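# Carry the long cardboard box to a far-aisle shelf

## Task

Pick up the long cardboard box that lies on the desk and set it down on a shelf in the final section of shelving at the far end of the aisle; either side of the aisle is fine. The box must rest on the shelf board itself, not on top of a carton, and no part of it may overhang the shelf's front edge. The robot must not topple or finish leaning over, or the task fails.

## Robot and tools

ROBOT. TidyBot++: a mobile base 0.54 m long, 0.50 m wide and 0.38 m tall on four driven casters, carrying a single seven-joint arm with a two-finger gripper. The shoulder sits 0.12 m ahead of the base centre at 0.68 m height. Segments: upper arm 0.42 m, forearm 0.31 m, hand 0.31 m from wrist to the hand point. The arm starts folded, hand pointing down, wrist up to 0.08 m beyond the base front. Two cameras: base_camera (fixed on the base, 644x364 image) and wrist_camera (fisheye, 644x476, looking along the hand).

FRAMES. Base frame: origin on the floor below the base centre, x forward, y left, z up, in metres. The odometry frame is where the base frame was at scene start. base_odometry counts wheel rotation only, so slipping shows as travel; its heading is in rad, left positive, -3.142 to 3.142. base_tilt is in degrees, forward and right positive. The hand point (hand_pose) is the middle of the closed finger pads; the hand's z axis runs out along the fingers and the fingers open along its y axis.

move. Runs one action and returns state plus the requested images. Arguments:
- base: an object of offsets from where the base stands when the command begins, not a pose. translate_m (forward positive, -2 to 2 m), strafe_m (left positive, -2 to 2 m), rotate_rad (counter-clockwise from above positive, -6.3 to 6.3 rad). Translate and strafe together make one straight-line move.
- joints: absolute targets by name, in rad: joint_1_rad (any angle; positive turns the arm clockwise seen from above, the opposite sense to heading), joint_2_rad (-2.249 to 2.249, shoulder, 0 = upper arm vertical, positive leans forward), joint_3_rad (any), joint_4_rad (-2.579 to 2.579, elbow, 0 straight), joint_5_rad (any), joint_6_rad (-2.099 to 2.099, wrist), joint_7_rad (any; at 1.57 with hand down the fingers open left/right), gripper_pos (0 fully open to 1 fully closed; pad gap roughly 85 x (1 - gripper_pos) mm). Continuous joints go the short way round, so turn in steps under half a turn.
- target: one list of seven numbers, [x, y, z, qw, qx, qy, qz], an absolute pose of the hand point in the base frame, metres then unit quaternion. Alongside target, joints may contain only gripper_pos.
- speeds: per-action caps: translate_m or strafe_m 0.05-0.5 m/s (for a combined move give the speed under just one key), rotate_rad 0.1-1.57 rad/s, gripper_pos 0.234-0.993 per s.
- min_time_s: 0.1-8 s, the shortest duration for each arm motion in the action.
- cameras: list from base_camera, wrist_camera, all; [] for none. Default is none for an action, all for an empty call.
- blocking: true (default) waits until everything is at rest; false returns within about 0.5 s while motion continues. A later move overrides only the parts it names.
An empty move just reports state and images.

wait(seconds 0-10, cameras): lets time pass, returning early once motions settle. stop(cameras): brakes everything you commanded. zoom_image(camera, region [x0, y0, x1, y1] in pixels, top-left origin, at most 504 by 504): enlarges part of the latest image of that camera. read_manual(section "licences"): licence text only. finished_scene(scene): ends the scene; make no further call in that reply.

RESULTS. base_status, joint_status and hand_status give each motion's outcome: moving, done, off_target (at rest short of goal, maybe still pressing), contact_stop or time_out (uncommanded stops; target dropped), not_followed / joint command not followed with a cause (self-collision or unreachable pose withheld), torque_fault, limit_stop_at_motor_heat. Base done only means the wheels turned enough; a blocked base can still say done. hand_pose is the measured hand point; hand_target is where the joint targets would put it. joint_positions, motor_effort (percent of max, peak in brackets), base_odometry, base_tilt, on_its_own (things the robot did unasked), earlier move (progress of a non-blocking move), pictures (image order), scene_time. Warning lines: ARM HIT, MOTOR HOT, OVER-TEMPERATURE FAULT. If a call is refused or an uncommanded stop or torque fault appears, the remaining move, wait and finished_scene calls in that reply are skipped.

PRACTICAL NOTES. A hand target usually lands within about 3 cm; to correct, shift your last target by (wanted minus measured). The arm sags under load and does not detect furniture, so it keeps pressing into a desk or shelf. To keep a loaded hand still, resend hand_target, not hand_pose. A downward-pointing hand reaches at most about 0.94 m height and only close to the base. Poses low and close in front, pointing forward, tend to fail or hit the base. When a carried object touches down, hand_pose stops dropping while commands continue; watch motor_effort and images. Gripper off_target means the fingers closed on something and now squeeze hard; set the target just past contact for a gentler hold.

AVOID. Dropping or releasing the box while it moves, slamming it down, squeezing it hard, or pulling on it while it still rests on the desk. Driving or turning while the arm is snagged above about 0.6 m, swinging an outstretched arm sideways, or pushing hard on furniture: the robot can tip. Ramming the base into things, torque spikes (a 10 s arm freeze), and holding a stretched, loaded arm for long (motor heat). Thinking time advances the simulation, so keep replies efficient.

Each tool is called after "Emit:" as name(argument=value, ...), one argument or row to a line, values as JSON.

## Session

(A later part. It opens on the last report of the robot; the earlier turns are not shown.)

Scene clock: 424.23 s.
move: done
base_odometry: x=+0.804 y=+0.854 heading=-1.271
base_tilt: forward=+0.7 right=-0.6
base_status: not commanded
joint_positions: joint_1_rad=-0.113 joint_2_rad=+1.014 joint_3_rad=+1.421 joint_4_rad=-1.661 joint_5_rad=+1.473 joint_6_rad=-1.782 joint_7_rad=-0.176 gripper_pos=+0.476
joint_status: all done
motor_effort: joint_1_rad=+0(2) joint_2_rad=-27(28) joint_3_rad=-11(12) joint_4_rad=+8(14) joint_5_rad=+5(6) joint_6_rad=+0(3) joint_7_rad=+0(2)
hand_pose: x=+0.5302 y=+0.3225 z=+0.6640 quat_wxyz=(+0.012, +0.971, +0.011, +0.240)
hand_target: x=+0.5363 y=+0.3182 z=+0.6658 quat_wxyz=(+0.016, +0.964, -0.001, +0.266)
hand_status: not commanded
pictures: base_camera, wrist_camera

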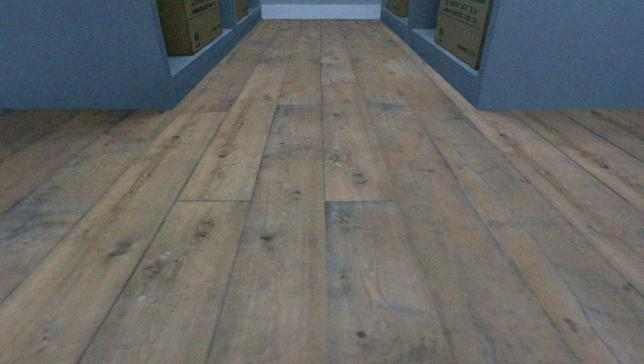

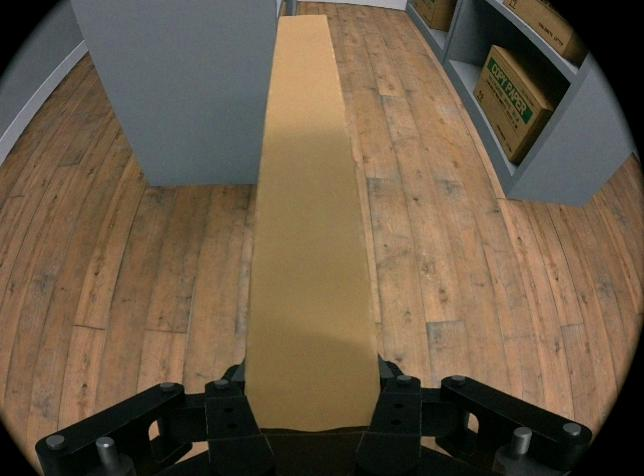

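Emit:
move(
  base={"translate_m": 0.4, "strafe_m": -0.075},
  speeds={"translate_m": 0.25},
  joints={"joint_5_rad": 1.585},
  cameras=["all"],
)

Scene clock: 437.63 s.
move: done
base_odometry: x=+0.851 y=+0.450 heading=-1.270
base_tilt: forward=+0.8 right=-0.7
base_status: done
joint_positions: joint_1_rad=-0.121 joint_2_rad=+1.019 joint_3_rad=+1.418 joint_4_rad=-1.666 joint_5_rad=+1.526 joint_6_rad=-1.784 joint_7_rad=-0.177 gripper_pos=+0.476
joint_status: all done
motor_effort: joint_1_rad=+0(2) joint_2_rad=-27(29) joint_3_rad=-11(12) joint_4_rad=+8(9) joint_5_rad=+5(6) joint_6_rad=+0(1) joint_7_rad=-1(1)
hand_pose: x=+0.5401 y=+0.3286 z=+0.6692 quat_wxyz=(+0.005, +0.965, +0.013, +0.263)
hand_target: x=+0.5476 y=+0.3213 z=+0.6727 quat_wxyz=(+0.010, +0.958, -0.005, +0.286)
hand_status: not commanded
pictures: base_camera, wrist_camera

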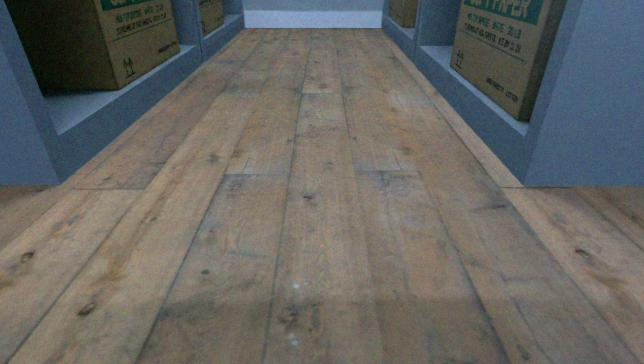

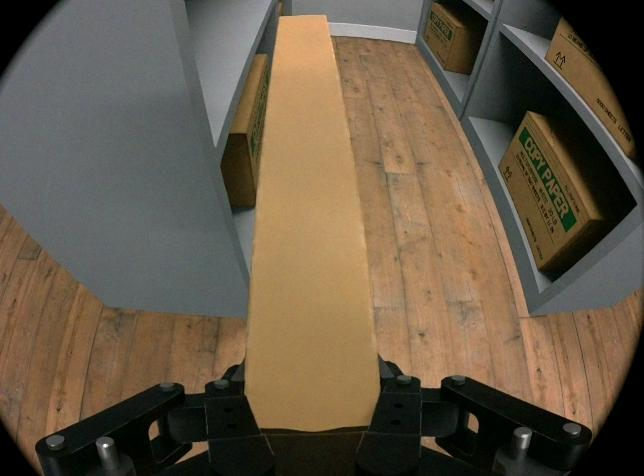

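Emit:
move(
  base={"translate_m": 0.7, "strafe_m": -0.02},
  speeds={"translate_m": 0.25},
  cameras=["all"],
)

Scene clock: 445.60 s.
move: done
base_odometry: x=+1.039 y=-0.225 heading=-1.271
base_tilt: forward=+0.8 right=-0.6
base_status: done
joint_positions: joint_1_rad=-0.123 joint_2_rad=+1.021 joint_3_rad=+1.417 joint_4_rad=-1.668 joint_5_rad=+1.526 joint_6_rad=-1.785 joint_7_rad=-0.177 gripper_pos=+0.476
joint_status: not commanded
motor_effort: joint_1_rad=+0(2) joint_2_rad=-27(29) joint_3_rad=-12(12) joint_4_rad=+8(9) joint_5_rad=+5(6) joint_6_rad=+0(2) joint_7_rad=-1(2)
hand_pose: x=+0.5388 y=+0.3299 z=+0.6685 quat_wxyz=(+0.005, +0.965, +0.015, +0.262)
hand_target: x=+0.5476 y=+0.3213 z=+0.6727 quat_wxyz=(+0.010, +0.958, -0.005, +0.286)
hand_status: not commanded
pictures: base_camera, wrist_camera

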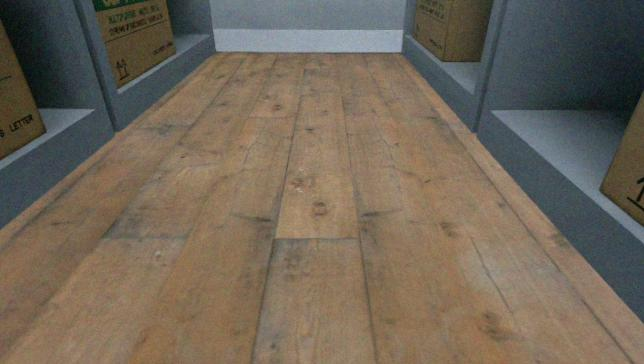

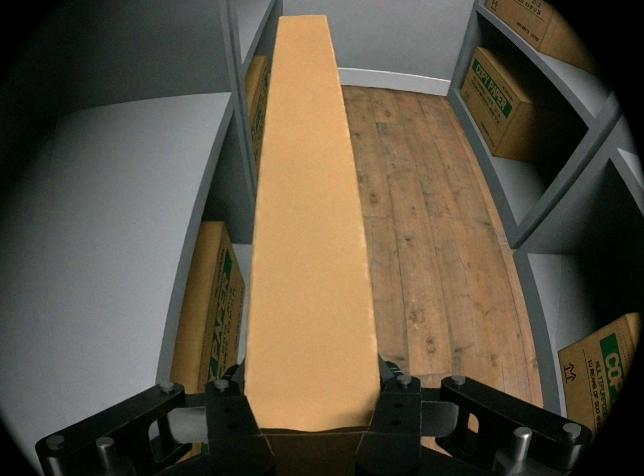

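Emit:
move(
  base={"translate_m": 0.95},
  speeds={"translate_m": 0.25},
  cameras=["all"],
)

Scene clock: 479.60 s.
move: done
base_odometry: x=+1.320 y=-1.133 heading=-1.271
base_tilt: forward=+0.7 right=-0.6
base_status: done
joint_positions: joint_1_rad=-0.124 joint_2_rad=+1.023 joint_3_rad=+1.416 joint_4_rad=-1.668 joint_5_rad=+1.527 joint_6_rad=-1.785 joint_7_rad=-0.177 gripper_pos=+0.476
joint_status: not commanded
motor_effort: joint_1_rad=+0(2) joint_2_rad=-27(29) joint_3_rad=-11(12) joint_4_rad=+8(9) joint_5_rad=+5(6) joint_6_rad=+0(2) joint_7_rad=-1(2)
hand_pose: x=+0.5384 y=+0.3302 z=+0.6681 quat_wxyz=(+0.004, +0.965, +0.016, +0.262)
hand_target: x=+0.5476 y=+0.3213 z=+0.6727 quat_wxyz=(+0.010, +0.958, -0.005, +0.286)
hand_status: not commanded
pictures: base_camera, wrist_camera

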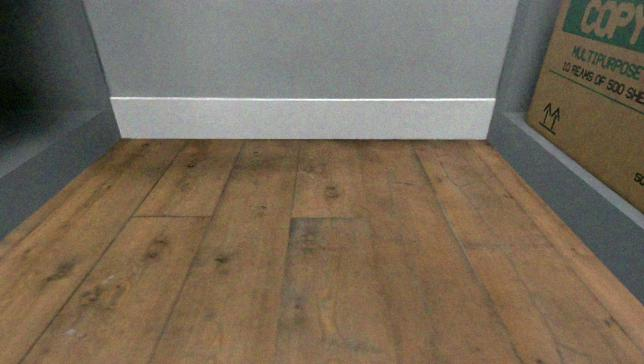

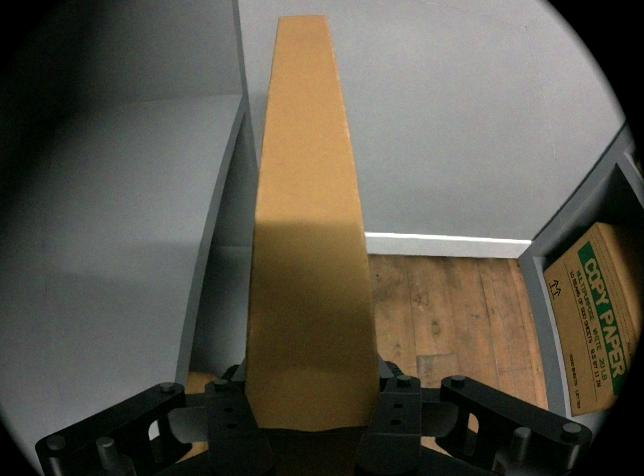

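Emit:
move(
  base={"translate_m": -0.03},
  cameras=[],
)

Emit:
move(
  joints={"joint_1_rad": -0.412, "joint_2_rad": 1.268, "joint_3_rad": 1.466, "joint_4_rad": -1.405, "joint_5_rad": 1.84, "joint_6_rad": -1.92, "joint_7_rad": -0.23},
  min_time_s=3,
  cameras=["all"],
)

Scene clock: 490.63 s.
move: done
base_odometry: x=+1.311 y=-1.104 heading=-1.271
base_tilt: forward=+0.6 right=-0.5
base_status: done
joint_positions: joint_1_rad=-0.127 joint_2_rad=+1.024 joint_3_rad=+1.414 joint_4_rad=-1.671 joint_5_rad=+1.527 joint_6_rad=-1.785 joint_7_rad=-0.177 gripper_pos=+0.476
joint_status: not commanded
motor_effort: joint_1_rad=+0(3) joint_2_rad=-28(29) joint_3_rad=-11(12) joint_4_rad=+7(9) joint_5_rad=+5(6) joint_6_rad=-1(1) joint_7_rad=+0(1)
hand_pose: x=+0.5366 y=+0.3317 z=+0.6677 quat_wxyz=(+0.004, +0.965, +0.019, +0.262)
hand_target: x=+0.5476 y=+0.3213 z=+0.6727 quat_wxyz=(+0.010, +0.958, -0.005, +0.286)
hand_status: not commanded

Scene clock: 493.93 s.
move: done
base_odometry: x=+1.311 y=-1.104 heading=-1.271
base_tilt: forward=+0.8 right=-0.5
base_status: not commanded
joint_positions: joint_1_rad=-0.402 joint_2_rad=+1.239 joint_3_rad=+1.444 joint_4_rad=-1.429 joint_5_rad=+1.773 joint_6_rad=-1.862 joint_7_rad=-0.182 gripper_pos=+0.476
joint_status: all done
motor_effort: joint_1_rad=+0(1) joint_2_rad=-33(35) joint_3_rad=-12(13) joint_4_rad=+4(8) joint_5_rad=+5(6) joint_6_rad=+0(1) joint_7_rad=+0(2)
hand_pose: x=+0.5467 y=+0.4383 z=+0.6122 quat_wxyz=(-0.001, +0.967, +0.003, +0.257)
hand_target: x=+0.5684 y=+0.4229 z=+0.6038 quat_wxyz=(+0.026, +0.959, -0.042, +0.281)
hand_status: not commanded
pictures: base_camera, wrist_camera

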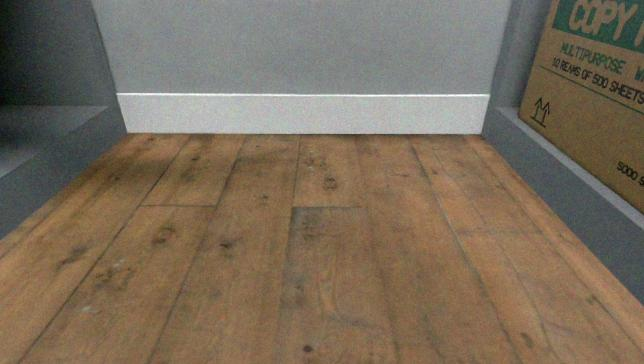

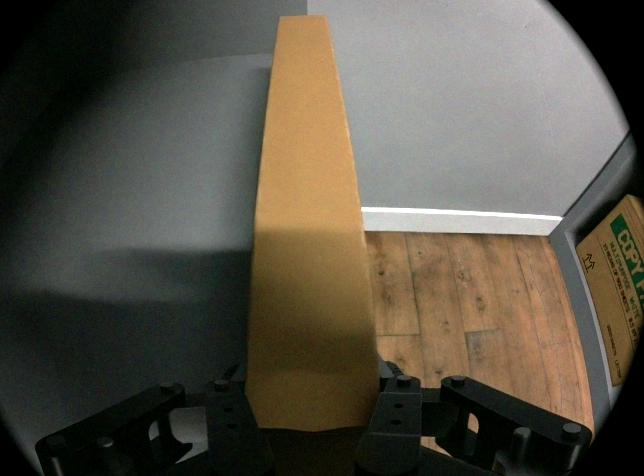

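Emit:
move(
  base={"strafe_m": 0.1},
  speeds={"strafe_m": 0.1},
  cameras=["all"],
)

Scene clock: 499.90 s.
move: done
base_odometry: x=+1.407 y=-1.075 heading=-1.271
base_tilt: forward=+0.7 right=-0.6
base_status: done
joint_positions: joint_1_rad=-0.409 joint_2_rad=+1.240 joint_3_rad=+1.444 joint_4_rad=-1.428 joint_5_rad=+1.776 joint_6_rad=-1.866 joint_7_rad=-0.182 gripper_pos=+0.476
joint_status: not commanded
motor_effort: joint_1_rad=+0(3) joint_2_rad=-34(35) joint_3_rad=-12(12) joint_4_rad=+5(5) joint_5_rad=+5(5) joint_6_rad=+0(1) joint_7_rad=-1(1)
hand_pose: x=+0.5444 y=+0.4403 z=+0.6121 quat_wxyz=(+0.000, +0.966, +0.005, +0.258)
hand_target: x=+0.5684 y=+0.4229 z=+0.6038 quat_wxyz=(+0.026, +0.959, -0.042, +0.281)
hand_status: not commanded
pictures: base_camera, wrist_camera

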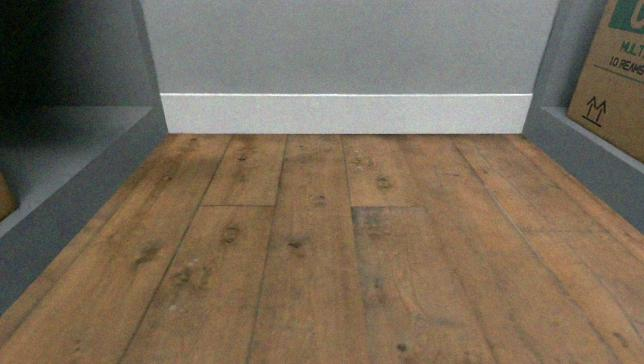

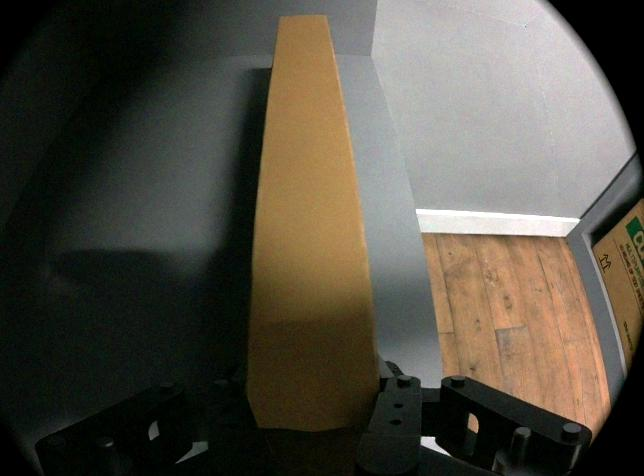

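Emit:
move(
  joints={"joint_2_rad": 1.335, "joint_3_rad": 1.51, "joint_4_rad": -1.515, "joint_5_rad": 1.89, "joint_6_rad": -1.768, "joint_7_rad": -0.29},
  min_time_s=3,
  cameras=["wrist_camera"],
)

Scene clock: 510.93 s.
move: done
base_odometry: x=+1.407 y=-1.075 heading=-1.271
base_tilt: forward=+0.7 right=-0.6
base_status: not commanded
joint_positions: joint_1_rad=-0.409 joint_2_rad=+1.303 joint_3_rad=+1.486 joint_4_rad=-1.490 joint_5_rad=+1.823 joint_6_rad=-1.825 joint_7_rad=-0.242 gripper_pos=+0.476
joint_status: all done
motor_effort: joint_1_rad=+0(1) joint_2_rad=-33(36) joint_3_rad=-12(13) joint_4_rad=+4(6) joint_5_rad=+5(6) joint_6_rad=-1(2) joint_7_rad=-1(2)
hand_pose: x=+0.5412 y=+0.4451 z=+0.5683 quat_wxyz=(-0.003, +0.965, +0.009, +0.260)
hand_target: x=+0.5464 y=+0.4621 z=+0.5513 quat_wxyz=(-0.031, +0.961, +0.003, +0.275)
hand_status: not commanded

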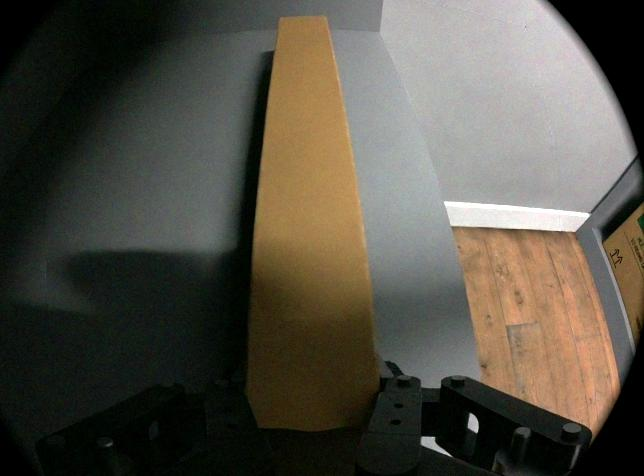

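Emit:
move(
  joints={"joint_2_rad": 1.3525, "joint_3_rad": 1.521, "joint_4_rad": -1.529, "joint_5_rad": 1.902, "joint_6_rad": -1.758, "joint_7_rad": -0.304},
  min_time_s=1.5,
  cameras=[],
)

Emit:
move(
  joints={"joint_2_rad": 1.37, "joint_3_rad": 1.532, "joint_4_rad": -1.543, "joint_5_rad": 1.914, "joint_6_rad": -1.748, "joint_7_rad": -0.318},
  min_time_s=1.5,
  cameras=["wrist_camera"],
)

Scene clock: 517.63 s.
move: done
base_odometry: x=+1.407 y=-1.075 heading=-1.271
base_tilt: forward=+0.8 right=-0.6
base_status: not commanded
joint_positions: joint_1_rad=-0.409 joint_2_rad=+1.311 joint_3_rad=+1.491 joint_4_rad=-1.502 joint_5_rad=+1.833 joint_6_rad=-1.817 joint_7_rad=-0.254 gripper_pos=+0.476
joint_status: all done
motor_effort: joint_1_rad=-1(1) joint_2_rad=-33(35) joint_3_rad=-11(13) joint_4_rad=+4(5) joint_5_rad=+5(6) joint_6_rad=+0(2) joint_7_rad=+0(2)
hand_pose: x=+0.5403 y=+0.4469 z=+0.5632 quat_wxyz=(-0.007, +0.965, +0.009, +0.262)
hand_target: x=+0.5443 y=+0.4628 z=+0.5392 quat_wxyz=(-0.032, +0.961, +0.004, +0.274)
hand_status: not commanded

Scene clock: 519.43 s.
move: done
base_odometry: x=+1.407 y=-1.075 heading=-1.271
base_tilt: forward=+0.7 right=-0.6
base_status: not commanded
joint_positions: joint_1_rad=-0.409 joint_2_rad=+1.312 joint_3_rad=+1.495 joint_4_rad=-1.516 joint_5_rad=+1.845 joint_6_rad=-1.817 joint_7_rad=-0.268 gripper_pos=+0.476
joint_status: all done
motor_effort: joint_1_rad=-2(2) joint_2_rad=-30(33) joint_3_rad=-10(12) joint_4_rad=+4(5) joint_5_rad=+5(6) joint_6_rad=+2(2) joint_7_rad=-1(2)
hand_pose: x=+0.5403 y=+0.4469 z=+0.5628 quat_wxyz=(-0.009, +0.963, +0.008, +0.269)
hand_target: x=+0.5419 y=+0.4634 z=+0.5272 quat_wxyz=(-0.032, +0.962, +0.006, +0.272)
hand_status: not commanded

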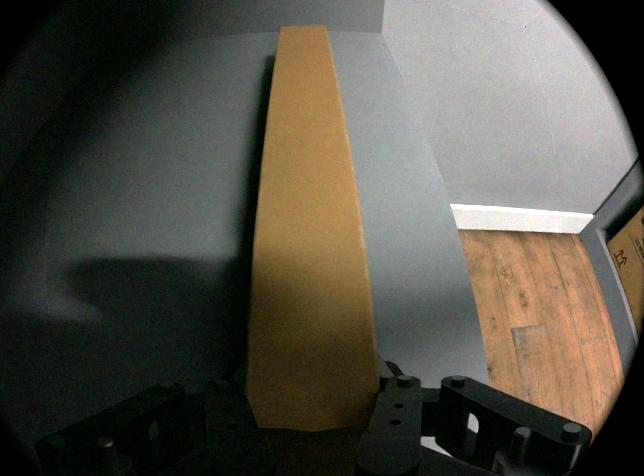

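Emit:
move(
  joints={"joint_2_rad": 1.335, "joint_3_rad": 1.515, "joint_4_rad": -1.529, "joint_5_rad": 1.902, "joint_6_rad": -1.76, "joint_7_rad": -0.304},
  min_time_s=1,
  cameras=[],
)

Emit:
move(
  joints={"gripper_pos": 0.42},
  speeds={"gripper_pos": 0.234},
  cameras=["wrist_camera"],
)

Scene clock: 527.60 s.
move: done
base_odometry: x=+1.407 y=-1.075 heading=-1.271
base_tilt: forward=+0.6 right=-0.6
base_status: not commanded
joint_positions: joint_1_rad=-0.409 joint_2_rad=+1.312 joint_3_rad=+1.495 joint_4_rad=-1.516 joint_5_rad=+1.845 joint_6_rad=-1.817 joint_7_rad=-0.268 gripper_pos=+0.476
joint_status: all done
motor_effort: joint_1_rad=-2(2) joint_2_rad=-29(30) joint_3_rad=-10(11) joint_4_rad=+4(5) joint_5_rad=+5(6) joint_6_rad=+2(3) joint_7_rad=-1(2)
hand_pose: x=+0.5403 y=+0.4469 z=+0.5628 quat_wxyz=(-0.009, +0.963, +0.008, +0.269)
hand_target: x=+0.5457 y=+0.4644 z=+0.5510 quat_wxyz=(-0.037, +0.959, +0.003, +0.281)
hand_status: not commanded

Scene clock: 528.43 s.
move: done
base_odometry: x=+1.407 y=-1.075 heading=-1.271
base_tilt: forward=+0.8 right=-0.5
base_status: not commanded
joint_positions: joint_1_rad=-0.409 joint_2_rad=+1.314 joint_3_rad=+1.498 joint_4_rad=-1.516 joint_5_rad=+1.845 joint_6_rad=-1.809 joint_7_rad=-0.268 gripper_pos=+0.419
joint_status: all done
motor_effort: joint_1_rad=+0(2) joint_2_rad=-32(34) joint_3_rad=-12(13) joint_4_rad=+4(4) joint_5_rad=+5(5) joint_6_rad=+0(1) joint_7_rad=+0(1)
hand_pose: x=+0.5399 y=+0.4485 z=+0.5605 quat_wxyz=(-0.011, +0.963, +0.010, +0.267)
hand_target: x=+0.5457 y=+0.4644 z=+0.5510 quat_wxyz=(-0.037, +0.959, +0.003, +0.281)
hand_status: not commanded

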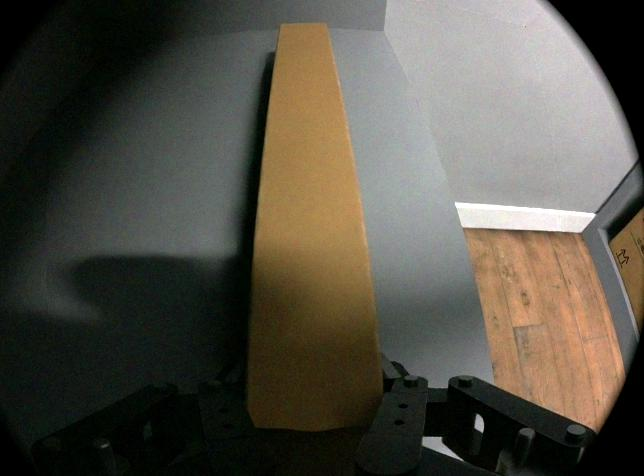

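Emit:
move(
  joints={"gripper_pos": 0.12},
  speeds={"gripper_pos": 0.3},
  cameras=["wrist_camera"],
)

Scene clock: 531.47 s.
move: done
base_odometry: x=+1.407 y=-1.075 heading=-1.271
base_tilt: forward=+0.7 right=-0.5
base_status: not commanded
joint_positions: joint_1_rad=-0.409 joint_2_rad=+1.314 joint_3_rad=+1.498 joint_4_rad=-1.516 joint_5_rad=+1.845 joint_6_rad=-1.809 joint_7_rad=-0.268 gripper_pos=+0.120
joint_status: all done
motor_effort: joint_1_rad=+0(1) joint_2_rad=-32(34) joint_3_rad=-12(13) joint_4_rad=+3(4) joint_5_rad=+4(5) joint_6_rad=-2(2) joint_7_rad=+0(1)
hand_pose: x=+0.5399 y=+0.4485 z=+0.5605 quat_wxyz=(-0.011, +0.963, +0.010, +0.267)
hand_target: x=+0.5457 y=+0.4644 z=+0.5510 quat_wxyz=(-0.037, +0.959, +0.003, +0.281)
hand_status: not commanded

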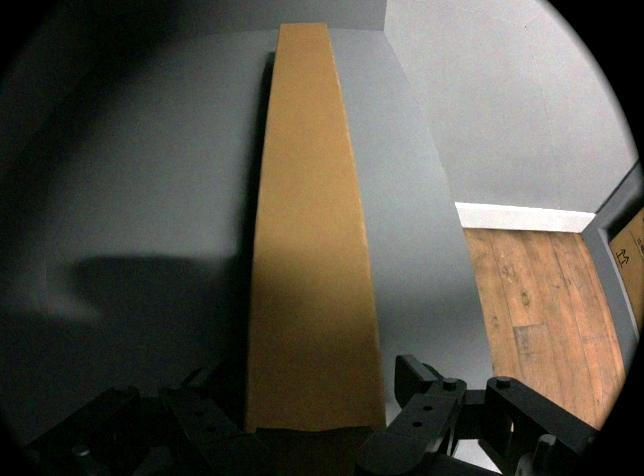

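Emit:
move(
  joints={"joint_2_rad": 1.207, "joint_3_rad": 1.42, "joint_4_rad": -1.42, "joint_5_rad": 1.758, "joint_6_rad": -1.914, "joint_7_rad": -0.16},
  min_time_s=3,
  cameras=["wrist_camera"],
)

Scene clock: 539.50 s.
move: done
base_odometry: x=+1.407 y=-1.075 heading=-1.271
base_tilt: forward=+0.7 right=-0.6
base_status: not commanded
joint_positions: joint_1_rad=-0.409 joint_2_rad=+1.237 joint_3_rad=+1.445 joint_4_rad=-1.445 joint_5_rad=+1.820 joint_6_rad=-1.857 joint_7_rad=-0.208 gripper_pos=+0.120
joint_status: all done
motor_effort: joint_1_rad=+0(1) joint_2_rad=-33(35) joint_3_rad=-12(13) joint_4_rad=+4(5) joint_5_rad=+5(6) joint_6_rad=+0(2) joint_7_rad=-1(2)
hand_pose: x=+0.5516 y=+0.4458 z=+0.6191 quat_wxyz=(-0.014, +0.960, -0.003, +0.280)
hand_target: x=+0.5405 y=+0.4313 z=+0.6353 quat_wxyz=(+0.010, +0.965, +0.009, +0.263)
hand_status: not commanded

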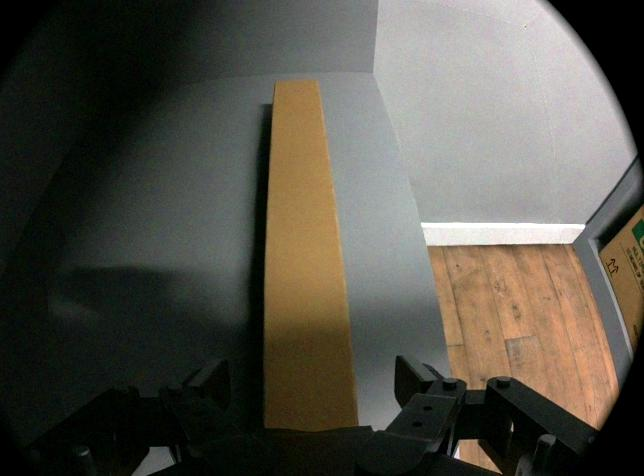

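Emit:
move(
  base={"strafe_m": -0.13},
  speeds={"strafe_m": 0.1},
  cameras=["all"],
)

Scene clock: 544.97 s.
move: done
base_odometry: x=+1.282 y=-1.113 heading=-1.271
base_tilt: forward=+0.7 right=-0.6
base_status: done
joint_positions: joint_1_rad=-0.410 joint_2_rad=+1.235 joint_3_rad=+1.444 joint_4_rad=-1.443 joint_5_rad=+1.818 joint_6_rad=-1.862 joint_7_rad=-0.208 gripper_pos=+0.120
joint_status: not commanded
motor_effort: joint_1_rad=+0(2) joint_2_rad=-33(35) joint_3_rad=-12(13) joint_4_rad=+5(5) joint_5_rad=+5(5) joint_6_rad=-1(1) joint_7_rad=-1(1)
hand_pose: x=+0.5515 y=+0.4446 z=+0.6203 quat_wxyz=(-0.012, +0.960, -0.004, +0.280)
hand_target: x=+0.5405 y=+0.4313 z=+0.6353 quat_wxyz=(+0.010, +0.965, +0.009, +0.263)
hand_status: not commanded
pictures: base_camera, wrist_camera

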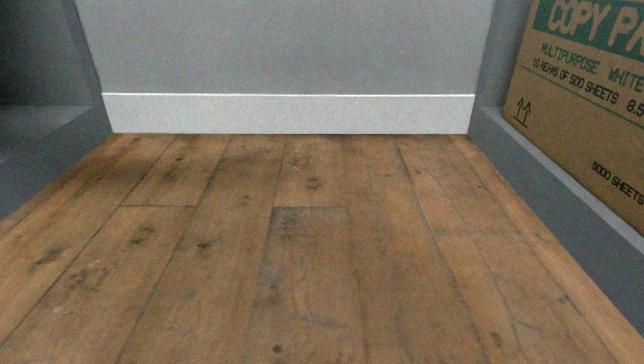

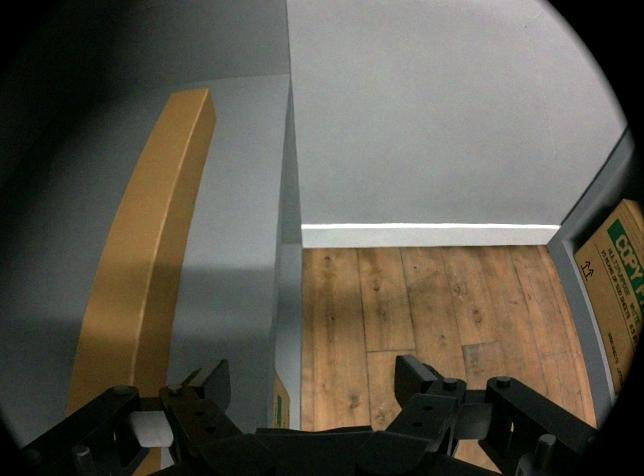

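Emit:
finished_scene(
  scene=1,
)

The scene is finished: the task was done.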